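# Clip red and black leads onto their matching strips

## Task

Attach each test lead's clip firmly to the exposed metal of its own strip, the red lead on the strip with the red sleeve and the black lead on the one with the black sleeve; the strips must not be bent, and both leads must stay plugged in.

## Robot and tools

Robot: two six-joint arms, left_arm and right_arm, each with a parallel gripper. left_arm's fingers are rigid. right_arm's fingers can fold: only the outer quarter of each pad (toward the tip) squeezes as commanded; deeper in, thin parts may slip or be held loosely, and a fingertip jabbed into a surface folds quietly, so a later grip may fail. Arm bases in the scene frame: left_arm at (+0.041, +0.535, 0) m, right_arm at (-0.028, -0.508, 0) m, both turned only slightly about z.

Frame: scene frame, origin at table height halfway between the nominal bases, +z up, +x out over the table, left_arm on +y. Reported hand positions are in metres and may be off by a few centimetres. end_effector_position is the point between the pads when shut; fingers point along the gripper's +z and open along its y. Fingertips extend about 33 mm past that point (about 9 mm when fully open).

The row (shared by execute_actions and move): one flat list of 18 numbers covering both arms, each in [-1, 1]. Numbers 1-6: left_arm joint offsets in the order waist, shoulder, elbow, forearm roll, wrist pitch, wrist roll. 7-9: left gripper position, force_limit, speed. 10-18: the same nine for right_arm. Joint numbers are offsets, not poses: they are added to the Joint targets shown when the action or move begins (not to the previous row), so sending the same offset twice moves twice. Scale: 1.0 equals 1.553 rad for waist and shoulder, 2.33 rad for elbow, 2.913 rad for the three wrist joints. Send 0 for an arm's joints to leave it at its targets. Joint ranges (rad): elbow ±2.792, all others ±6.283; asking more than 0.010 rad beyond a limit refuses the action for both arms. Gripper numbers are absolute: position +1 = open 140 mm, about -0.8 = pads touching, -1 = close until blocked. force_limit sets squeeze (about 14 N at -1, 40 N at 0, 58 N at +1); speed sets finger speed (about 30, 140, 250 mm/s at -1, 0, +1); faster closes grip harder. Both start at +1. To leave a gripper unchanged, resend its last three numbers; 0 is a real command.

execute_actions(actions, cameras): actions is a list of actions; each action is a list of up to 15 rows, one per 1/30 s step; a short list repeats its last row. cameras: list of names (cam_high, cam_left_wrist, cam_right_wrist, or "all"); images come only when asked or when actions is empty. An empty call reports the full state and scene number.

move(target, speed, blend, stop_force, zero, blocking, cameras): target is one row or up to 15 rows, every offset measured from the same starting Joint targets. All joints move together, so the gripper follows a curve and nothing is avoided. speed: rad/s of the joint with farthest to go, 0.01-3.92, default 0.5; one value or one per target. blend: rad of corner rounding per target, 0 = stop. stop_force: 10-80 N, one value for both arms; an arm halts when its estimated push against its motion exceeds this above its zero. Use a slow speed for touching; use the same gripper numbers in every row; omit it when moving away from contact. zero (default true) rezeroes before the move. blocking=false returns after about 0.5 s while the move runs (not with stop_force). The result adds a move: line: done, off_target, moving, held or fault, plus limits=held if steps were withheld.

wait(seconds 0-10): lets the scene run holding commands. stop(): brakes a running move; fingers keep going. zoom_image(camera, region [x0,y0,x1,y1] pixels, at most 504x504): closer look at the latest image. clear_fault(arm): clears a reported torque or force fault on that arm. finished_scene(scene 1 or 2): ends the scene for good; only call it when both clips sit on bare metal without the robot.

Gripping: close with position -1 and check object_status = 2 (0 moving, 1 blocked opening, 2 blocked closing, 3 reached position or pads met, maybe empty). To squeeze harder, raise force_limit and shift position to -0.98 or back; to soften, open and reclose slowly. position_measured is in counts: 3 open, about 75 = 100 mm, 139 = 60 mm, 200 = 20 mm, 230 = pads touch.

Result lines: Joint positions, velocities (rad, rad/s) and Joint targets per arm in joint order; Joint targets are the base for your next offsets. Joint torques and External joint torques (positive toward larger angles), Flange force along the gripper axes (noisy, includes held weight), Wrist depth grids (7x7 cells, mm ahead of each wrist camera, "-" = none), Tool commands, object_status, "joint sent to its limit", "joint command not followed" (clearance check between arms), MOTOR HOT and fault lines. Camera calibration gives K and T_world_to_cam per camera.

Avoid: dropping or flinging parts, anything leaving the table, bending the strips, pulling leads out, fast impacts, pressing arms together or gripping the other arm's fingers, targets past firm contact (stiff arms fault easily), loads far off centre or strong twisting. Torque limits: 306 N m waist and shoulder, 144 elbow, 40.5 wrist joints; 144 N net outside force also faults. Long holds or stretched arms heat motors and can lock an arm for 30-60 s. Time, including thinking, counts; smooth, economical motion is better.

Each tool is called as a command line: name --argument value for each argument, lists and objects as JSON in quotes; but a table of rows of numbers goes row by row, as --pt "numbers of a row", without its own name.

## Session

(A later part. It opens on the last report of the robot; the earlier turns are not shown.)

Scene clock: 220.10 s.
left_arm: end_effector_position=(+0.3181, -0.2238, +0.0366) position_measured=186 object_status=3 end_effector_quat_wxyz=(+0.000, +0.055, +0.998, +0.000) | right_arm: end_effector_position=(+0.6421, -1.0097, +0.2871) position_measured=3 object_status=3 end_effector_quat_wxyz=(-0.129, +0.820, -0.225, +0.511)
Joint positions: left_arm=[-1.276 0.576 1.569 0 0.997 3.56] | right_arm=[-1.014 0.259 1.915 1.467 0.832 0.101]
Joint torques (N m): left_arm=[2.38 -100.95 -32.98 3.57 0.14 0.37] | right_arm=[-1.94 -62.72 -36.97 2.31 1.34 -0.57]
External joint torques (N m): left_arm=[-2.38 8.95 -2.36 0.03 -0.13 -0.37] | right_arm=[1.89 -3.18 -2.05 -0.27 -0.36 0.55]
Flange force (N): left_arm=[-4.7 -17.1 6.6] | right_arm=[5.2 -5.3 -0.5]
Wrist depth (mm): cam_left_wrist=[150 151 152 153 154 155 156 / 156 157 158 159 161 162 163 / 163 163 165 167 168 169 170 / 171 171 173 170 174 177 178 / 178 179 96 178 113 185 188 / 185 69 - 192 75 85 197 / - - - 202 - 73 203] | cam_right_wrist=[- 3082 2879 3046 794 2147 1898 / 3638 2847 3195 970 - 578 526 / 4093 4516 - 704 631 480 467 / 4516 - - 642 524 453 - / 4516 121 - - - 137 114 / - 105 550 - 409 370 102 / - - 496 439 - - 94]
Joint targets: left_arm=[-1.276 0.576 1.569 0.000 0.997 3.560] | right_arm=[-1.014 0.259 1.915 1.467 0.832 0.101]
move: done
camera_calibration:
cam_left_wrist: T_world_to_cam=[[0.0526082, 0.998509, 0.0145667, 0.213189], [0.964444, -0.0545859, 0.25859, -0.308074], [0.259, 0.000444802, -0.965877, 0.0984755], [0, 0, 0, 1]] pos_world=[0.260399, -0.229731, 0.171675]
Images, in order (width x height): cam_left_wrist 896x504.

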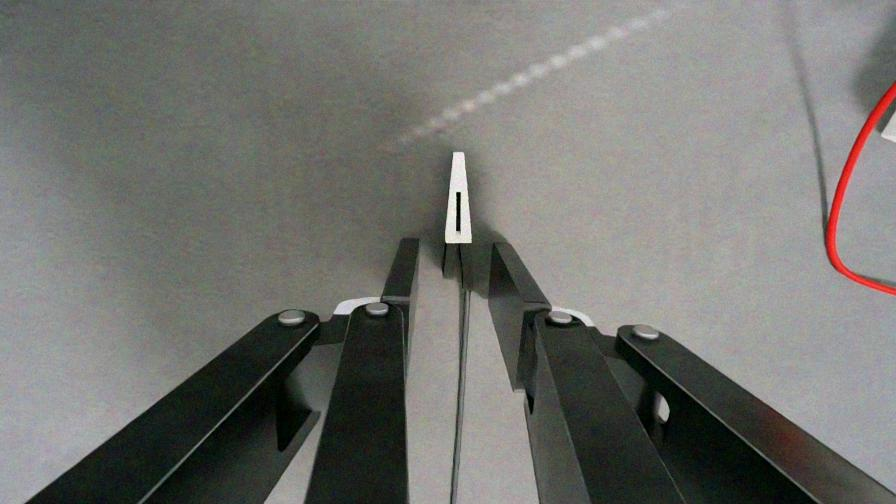

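Perfect. Grip.

move --target '[0,0,0,0,0,0,-1,-1,-1,0,0,0,0,0,0,1,-1,-1]' --cameras '["cam_left_wrist"]'

zoom_image --camera "cam_left_wrist" --region '[370, 140, 540, 310]'

Scene clock: 226.40 s.
left_arm: end_effector_position=(+0.3181, -0.2238, +0.0366) position_measured=219 object_status=0 end_effector_quat_wxyz=(+0.000, +0.055, +0.998, +0.000) | right_arm: end_effector_position=(+0.6421, -1.0097, +0.2871) position_measured=3 object_status=3 end_effector_quat_wxyz=(-0.129, +0.820, -0.225, +0.511)
Joint positions: left_arm=[-1.276 0.576 1.569 0 0.997 3.56] | right_arm=[-1.014 0.259 1.915 1.467 0.832 0.101]
Joint torques (N m): left_arm=[2.35 -99.01 -31.39 3.56 0.25 0.36] | right_arm=[-1.8 -62.62 -36.93 2.3 1.34 -0.56]
External joint torques (N m): left_arm=[-2.36 6.93 -4.03 0.05 -0.24 -0.36] | right_arm=[1.84 -2.55 -1.78 -0.28 -0.36 0.54]
Flange force (N): left_arm=[-5.2 -18.0 3.9] | right_arm=[4.7 -4.7 0.0]
Wrist depth (mm): cam_left_wrist=[150 152 152 153 154 155 156 / 157 157 158 160 161 162 163 / 163 164 165 166 168 168 170 / 172 172 173 171 175 178 179 / 179 179 178 99 105 186 187 / 187 184 79 - 83 192 197 / - - - - - 68 206] | cam_right_wrist=[3234 3119 2879 3082 853 2403 1970 / 3588 3274 3156 - - - 536 / - 3447 876 753 586 530 444 / - 5346 - - - 433 - / - 122 708 550 - 137 108 / - 105 557 - - 384 102 / - - - - - 346 97]
Joint targets: left_arm=[-1.276 0.576 1.569 0.000 0.997 3.560] | right_arm=[-1.014 0.259 1.915 1.467 0.832 0.101]
move: done
camera_calibration:
cam_left_wrist: T_world_to_cam=[[0.0526082, 0.998509, 0.0145667, 0.213189], [0.964444, -0.0545859, 0.25859, -0.308074], [0.259, 0.000444802, -0.965877, 0.0984755], [0, 0, 0, 1]] pos_world=[0.260399, -0.229731, 0.171675]
Images, in order (width x height): cam_left_wrist 896x504.

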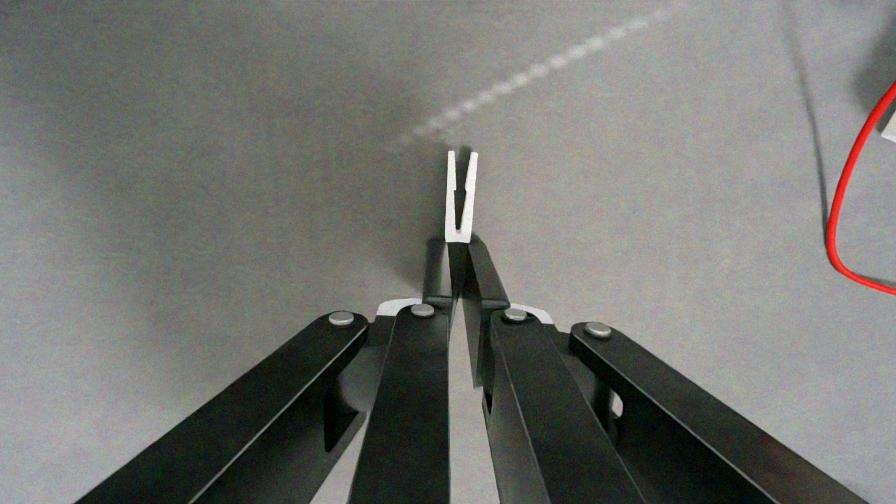

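Scaled by 2.965 from the camera's 896x504 image, which has a finer 1280x720 frame.

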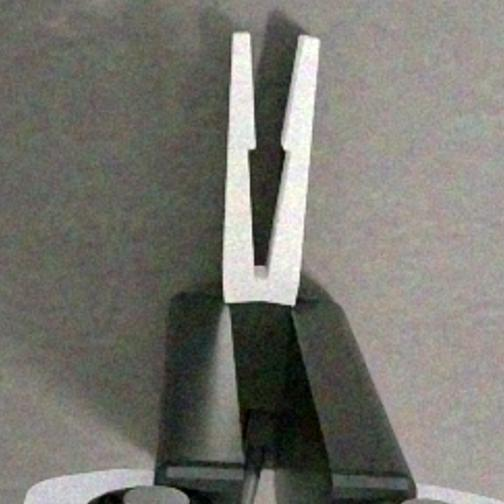

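move --pt "0 -0.0799 -0.0699 0 0.0984 0 -1 -1 -1 0 0 0 0 0 0 1 -1 -1" --pt "0.0994 -0.2143 0.0554 0 0.0698 -0.0398 -1 -1 -1 0 0 0 0 0 0 1 -1 -1" --pt "0.1223 -0.3430 0.2073 0 0.0170 -0.3718 -1 -1 -1 0 0 0 0 0 0 1 -1 -1" --speed '[0.3,0.5,0.5]' --blend '[0.06,0.06,0]' --cameras '["cam_high","cam_left_wrist"]'

zoom_image --camera "cam_left_wrist" --region '[350, 0, 570, 260]'

zoom_image --camera "cam_high" --region '[380, 80, 480, 160]'

Scene clock: 261.40 s.
left_arm: end_effector_position=(+0.3150, +0.1026, +0.1596) position_measured=219 object_status=2 end_effector_quat_wxyz=(+0.000, -0.549, +0.836, +0.000) | right_arm: end_effector_position=(+0.6421, -1.0097, +0.2871) position_measured=3 object_status=3 end_effector_quat_wxyz=(-0.129, +0.820, -0.225, +0.511)
Joint positions: left_arm=[-1.086 0.043 2.052 0 1.047 2.477] | right_arm=[-1.014 0.259 1.915 1.467 0.832 0.101]
Joint torques (N m): left_arm=[2.17 -48.15 -34.48 3.7 0.09 0.34] | right_arm=[-1.73 -62.73 -36.94 2.28 1.3 -0.52]
External joint torques (N m): left_arm=[-2.17 7.4 -1.89 0 -0.12 -0.34] | right_arm=[1.61 -2.99 -1.91 -0.24 -0.32 0.5]
Flange force (N): left_arm=[12.2 -9.2 4.9] | right_arm=[4.8 -4.8 -0.7]
Wrist depth (mm): cam_left_wrist=[260 262 263 227 267 268 271 / 269 273 274 277 278 280 281 / 257 283 287 286 291 293 295 / 234 294 299 163 303 305 309 / 235 291 309 98 101 320 324 / 248 69 79 - 84 335 341 / - - - - - 68 351] | cam_right_wrist=[2847 2879 2943 3195 - 2096 1885 / 4158 3011 3195 870 - 531 1532 / 3796 3316 3316 - - 483 460 / 4093 3742 777 - 550 - - / 4440 121 688 - 475 137 108 / - 105 565 - - - 102 / - 554 - - 383 337 97]
Joint targets: left_arm=[-1.086 0.043 2.052 0.000 1.047 2.477] | right_arm=[-1.014 0.259 1.915 1.467 0.832 0.101]
move: done
camera_calibration:
cam_left_wrist: T_world_to_cam=[[-0.939065, 0.343454, 0.0140097, 0.26532], [0.335199, 0.905942, 0.258671, -0.2194], [0.0761497, 0.247605, -0.965864, 0.250181], [0, 0, 0, 1]] pos_world=[0.303644, 0.0456926, 0.294676]
Images, in order (width x height): cam_high 896x504, cam_left_wrist 896x504.

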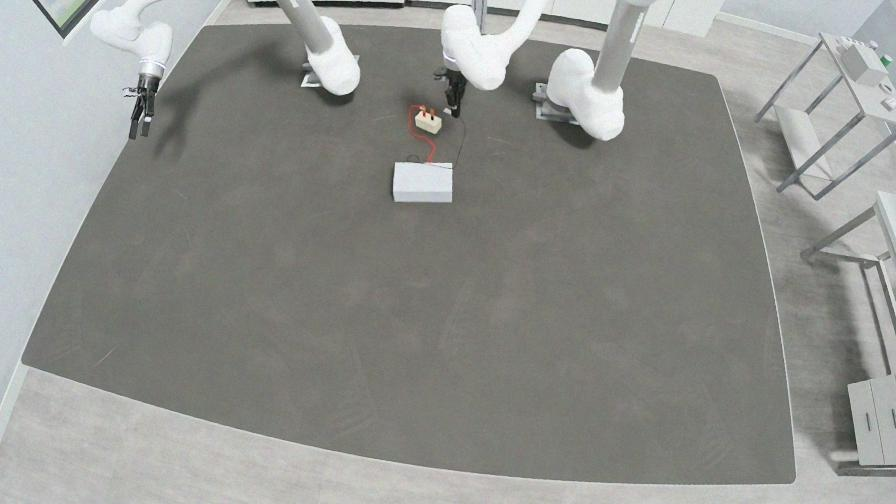

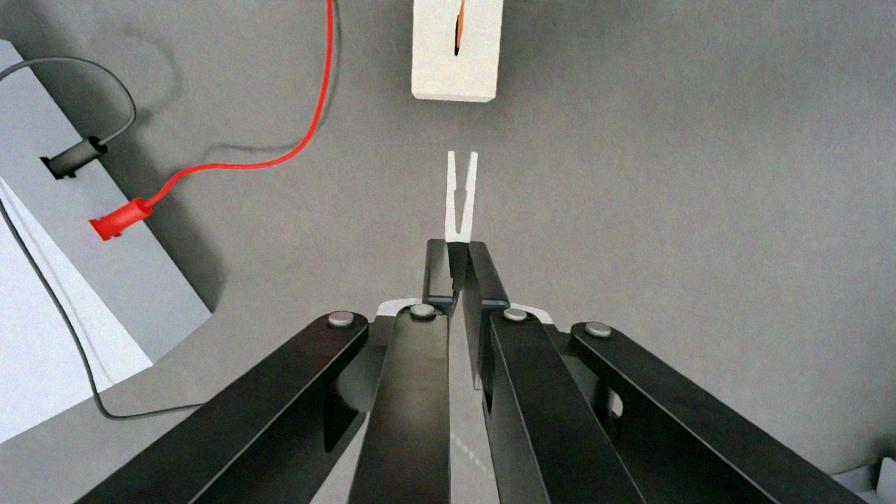

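Scaled by 1.938 from the camera's 896x504 image, which has a finer 1280x720 frame.

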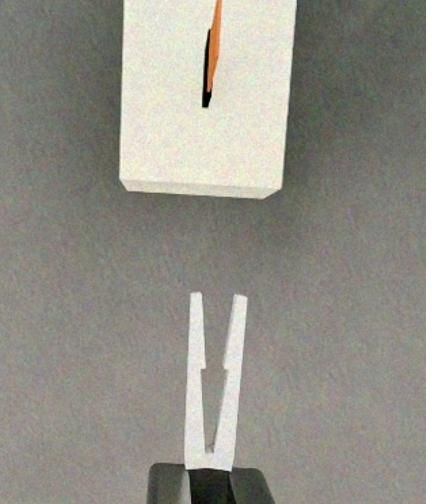

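Scaled by 5.040 from the camera's 896x504 image, which has a finer 1280x720 frame.

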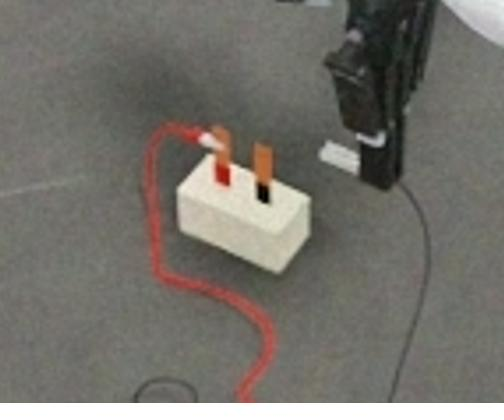

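move --target '[-0.0260,0.0436,0.0035,0,-0.0262,-0.0139,-1,-1,-1,0,0,0,0,0,0,1,-1,-1]' --speed 0.2 --cameras '["cam_high","cam_left_wrist"]'

zoom_image --camera "cam_left_wrist" --region '[370, 20, 570, 260]'

zoom_image --camera "cam_high" --region '[390, 80, 470, 140]'

Scene clock: 277.70 s.
left_arm: end_effector_position=(+0.3059, +0.0745, +0.1206) position_measured=219 object_status=2 end_effector_quat_wxyz=(+0.000, -0.549, +0.836, +0.000) | right_arm: end_effector_position=(+0.6421, -1.0097, +0.2871) position_measured=3 object_status=3 end_effector_quat_wxyz=(-0.129, +0.820, -0.225, +0.511)
Joint positions: left_arm=[-1.126 0.11 2.06 0 0.971 2.436] | right_arm=[-1.014 0.259 1.915 1.467 0.832 0.101]
Joint torques (N m): left_arm=[2.06 -54.92 -32.25 3.54 0.29 0.35] | right_arm=[-1.94 -62.8 -36.97 2.31 1.33 -0.54]
External joint torques (N m): left_arm=[-1.98 8.45 -2.64 0.01 -0.33 -0.35] | right_arm=[1.74 -2.51 -1.91 -0.27 -0.36 0.52]
Flange force (N): left_arm=[13.7 -11.0 6.8] | right_arm=[4.9 -4.4 0.1]
Wrist depth (mm): cam_left_wrist=[226 227 229 190 232 233 234 / 235 236 239 198 241 243 244 / 245 247 249 249 252 254 256 / 245 258 261 257 264 266 268 / 226 269 267 98 270 278 281 / 209 69 79 - 84 291 296 / - - - - - 68 309] | cam_right_wrist=[2594 2943 2879 3082 - 2339 1758 / 3969 2977 3316 - 658 581 508 / 4678 6092 956 - 583 536 441 / - 4158 - 609 539 - - / - 122 - 562 - 138 108 / - 105 - 466 409 366 102 / - - - 433 402 343 97]
Joint targets: left_arm=[-1.126 0.110 2.060 0.000 0.970 2.436] | right_arm=[-1.014 0.259 1.915 1.467 0.832 0.101]
move: done
camera_calibration:
cam_left_wrist: T_world_to_cam=[[-0.939164, 0.343193, 0.0137254, 0.267045], [0.334896, 0.906125, 0.258423, -0.180747], [0.0762522, 0.247299, -0.965934, 0.220132], [0, 0, 0, 1]] pos_world=[0.294545, 0.0176931, 0.255677]
Images, in order (width x height): cam_high 896x504, cam_left_wrist 896x504.

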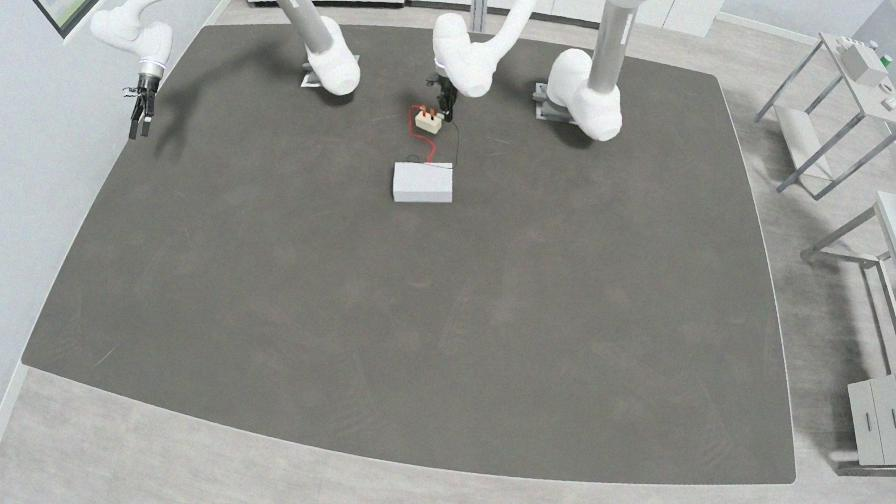

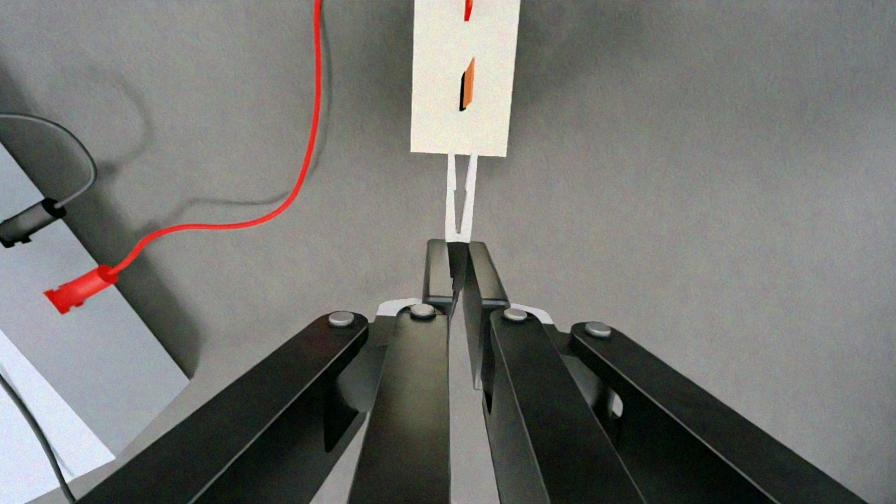

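Scaled by 2.100 from the camera's 896x504 image, which has a finer 1280x720 frame.

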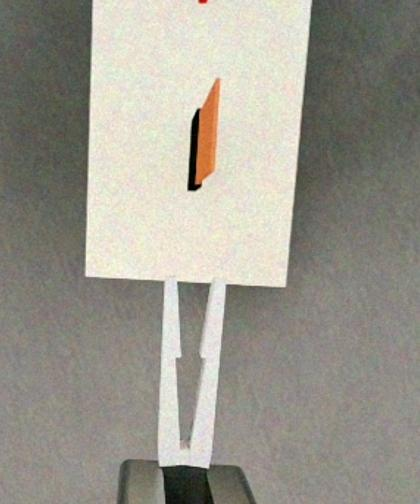

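Scaled by 6.300 from the camera's 896x504 image, which has a finer 1280x720 frame.

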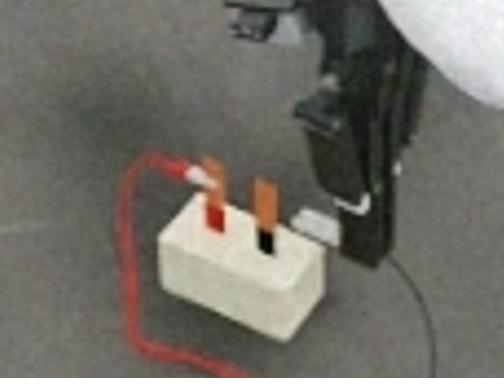

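move --target '[-0.0285,0.0177,-0.0137,0,0.0015,-0.0152,-1,-1,-1,0,0,0,0,0,0,1,-1,-1]' --speed 0.06 --stop_force 10 --cameras '["cam_high","cam_left_wrist"]'

zoom_image --camera "cam_left_wrist" --region '[370, 20, 570, 260]'

zoom_image --camera "cam_high" --region '[390, 80, 470, 140]'

Scene clock: 301.63 s.
left_arm: end_effector_position=(+0.2926, +0.0464, +0.1205) position_measured=219 object_status=2 end_effector_quat_wxyz=(+0.000, -0.549, +0.836, +0.000) | right_arm: end_effector_position=(+0.6421, -1.0097, +0.2871) position_measured=3 object_status=3 end_effector_quat_wxyz=(-0.129, +0.820, -0.225, +0.511)
Joint positions: left_arm=[-1.171 0.138 2.028 0 0.975 2.392] | right_arm=[-1.014 0.259 1.915 1.467 0.832 0.101]
Joint torques (N m): left_arm=[2.24 -57.08 -32.63 3.48 0.13 0.32] | right_arm=[-1.86 -62.61 -36.9 2.29 1.32 -0.54]
External joint torques (N m): left_arm=[-2.25 7.91 -2.3 0.07 -0.18 -0.32] | right_arm=[2.01 -3.39 -2.06 -0.26 -0.33 0.52]
Flange force (N): left_arm=[13.5 -9.0 6.1] | right_arm=[5.1 -5.6 -0.6]
Wrist depth (mm): cam_left_wrist=[225 226 228 191 231 232 234 / 235 237 239 198 241 242 244 / 245 247 248 206 251 253 256 / 254 257 260 256 263 265 268 / 242 270 267 98 102 278 282 / 227 69 79 - 84 290 296 / - - - - - 68 307] | cam_right_wrist=[2015 2977 2729 3119 - 2495 1770 / 4294 3046 3046 970 726 - - / - 4093 2787 - 583 - - / - - 714 - 525 140 412 / - 122 - 556 - 138 108 / - 105 - 492 - - 102 / - 536 497 446 - 342 97]
Joint targets: left_arm=[-1.171 0.138 2.028 0.000 0.975 2.392] | right_arm=[-1.014 0.259 1.915 1.467 0.832 0.101]
move: done
camera_calibration:
cam_left_wrist: T_world_to_cam=[[-0.939162, 0.343201, 0.0136923, 0.264207], [0.334903, 0.906147, 0.258336, -0.150784], [0.076254, 0.247205, -0.965958, 0.228004], [0, 0, 0, 1]] pos_world=[0.281245, -0.0104069, 0.255577]
Images, in order (width x height): cam_high 896x504, cam_left_wrist 896x504.

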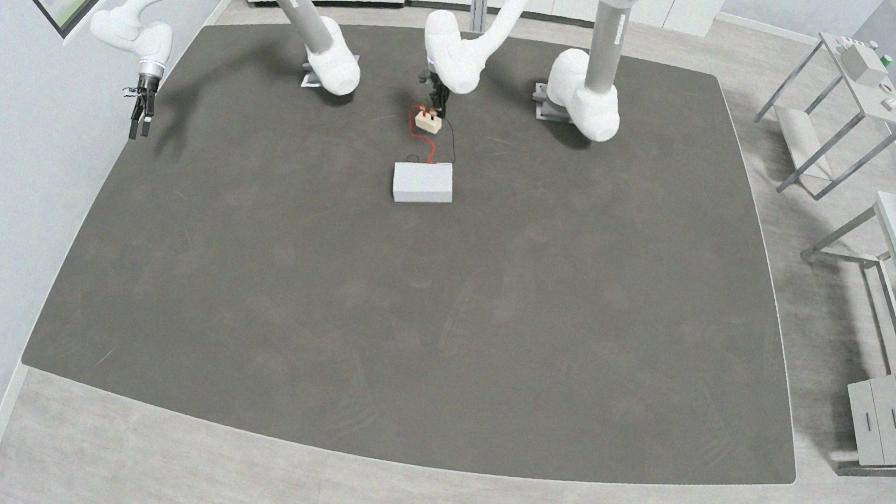

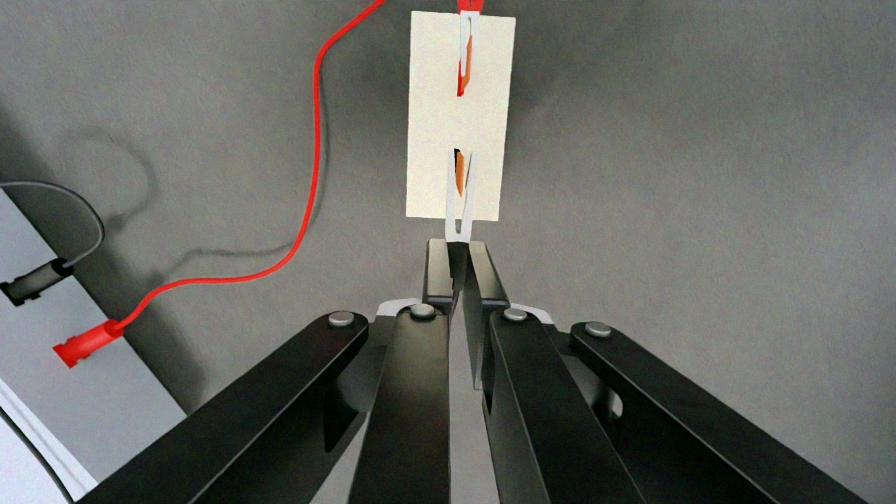

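Scaled by 2.100 from the camera's 896x504 image, which has a finer 1280x720 frame.

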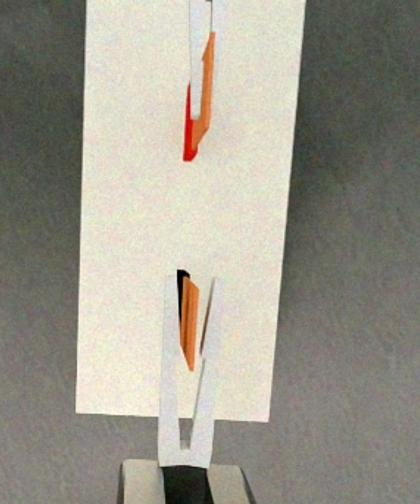

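Scaled by 6.300 from the camera's 896x504 image, which has a finer 1280x720 frame.

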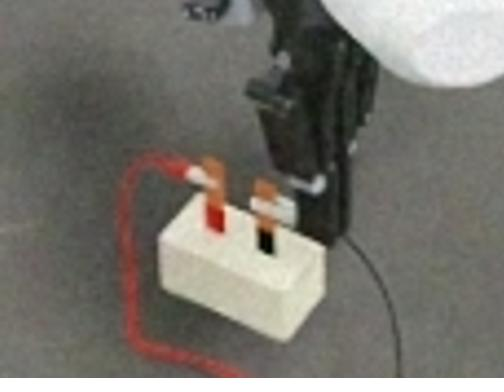

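move --pt "0 0 0 0 0 0 -0.47 -1 -1 0 0 0 0 0 0 1 -1 -1" --pt "0 -0.0444 -0.0364 0 0.0528 0 -0.47 -1 -1 0 0 0 0 0 0 1 -1 -1" --speed 0.2 --cameras '["cam_high","cam_left_wrist"]'

zoom_image --camera "cam_left_wrist" --region '[370, 20, 570, 260]'

zoom_image --camera "cam_high" --region '[390, 80, 470, 140]'

Scene clock: 313.57 s.
left_arm: end_effector_position=(+0.2926, +0.0464, +0.1994) position_measured=188 object_status=3 end_effector_quat_wxyz=(+0.000, -0.549, +0.836, +0.000) | right_arm: end_effector_position=(+0.6421, -1.0097, +0.2871) position_measured=3 object_status=3 end_effector_quat_wxyz=(-0.129, +0.820, -0.225, +0.511)
Joint positions: left_arm=[-1.171 0.069 1.944 0 1.128 2.392] | right_arm=[-1.014 0.259 1.915 1.467 0.832 0.101]
Joint torques (N m): left_arm=[2.59 -52.44 -35.55 3.81 0.22 0.36] | right_arm=[-1.72 -62.92 -36.91 2.3 1.36 -0.58]
External joint torques (N m): left_arm=[-2.57 7.16 -2.49 0.05 -0.26 -0.36] | right_arm=[2.02 -3.22 -2.06 -0.28 -0.36 0.56]
Flange force (N): left_arm=[13.7 -8.3 2.9] | right_arm=[5.2 -5.5 -0.4]
Wrist depth (mm): cam_left_wrist=[294 297 298 298 302 303 308 / 307 309 311 306 314 317 320 / 287 323 324 321 331 332 334 / 269 333 339 339 344 347 350 / 278 304 93 136 115 364 368 / 289 - - 377 74 85 392 / - - - - - 72 63] | cam_right_wrist=[- 3195 2943 3046 - 2426 1871 / 3082 3011 3274 826 627 605 1588 / 3156 3796 3796 706 - - - / 4030 4225 - - - - - / 4440 122 668 - - 138 108 / - 113 569 472 445 373 102 / - 581 521 - 376 343 94]
Joint targets: left_arm=[-1.171 0.069 1.944 0.000 1.129 2.392] | right_arm=[-1.014 0.259 1.915 1.467 0.832 0.101]
move: done
camera_calibration:
cam_left_wrist: T_world_to_cam=[[-0.939162, 0.343201, 0.0136923, 0.263126], [0.334903, 0.906147, 0.258336, -0.171167], [0.076254, 0.247205, -0.965958, 0.304218], [0, 0, 0, 1]] pos_world=[0.281245, -0.0104069, 0.334477]
Images, in order (width x height): cam_high 896x504, cam_left_wrist 896x504.

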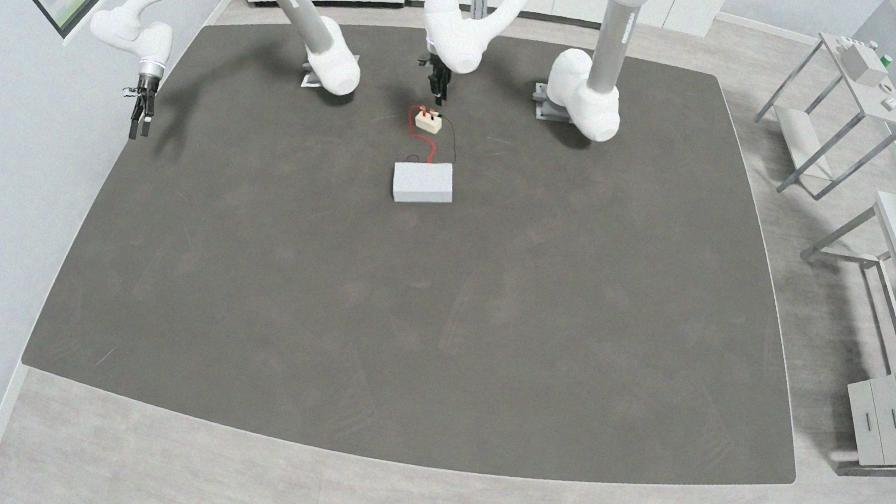

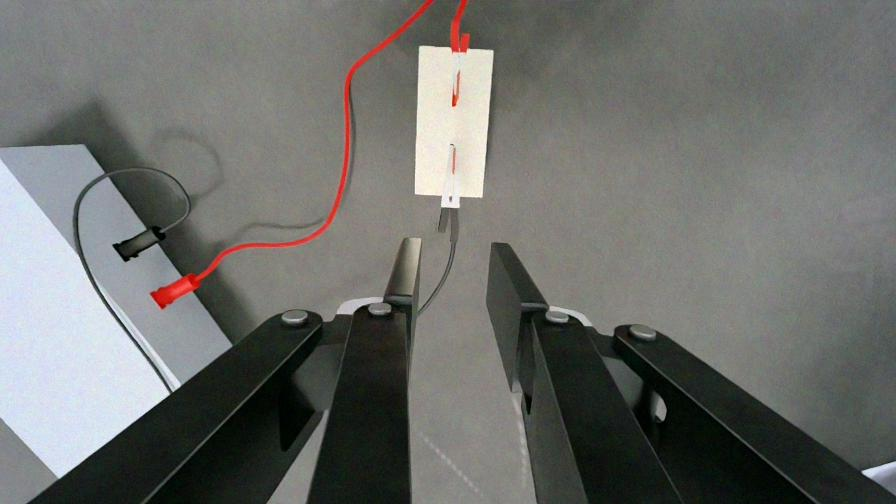

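Scaled by 2.100 from the camera's 896x504 image, which has a finer 1280x720 frame.

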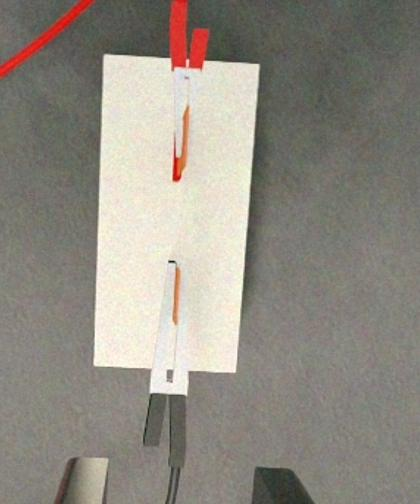

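Scaled by 6.300 from the camera's 896x504 image, which has a finer 1280x720 frame.

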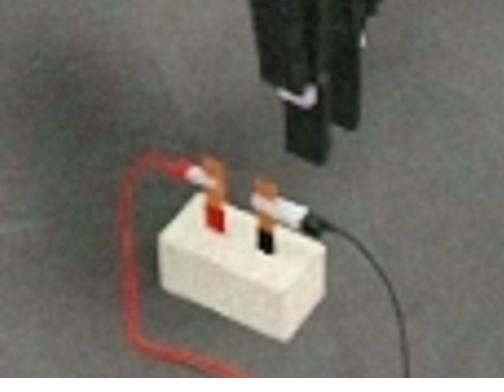

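finished_scene --scene 2

The scene is finished: the task was done.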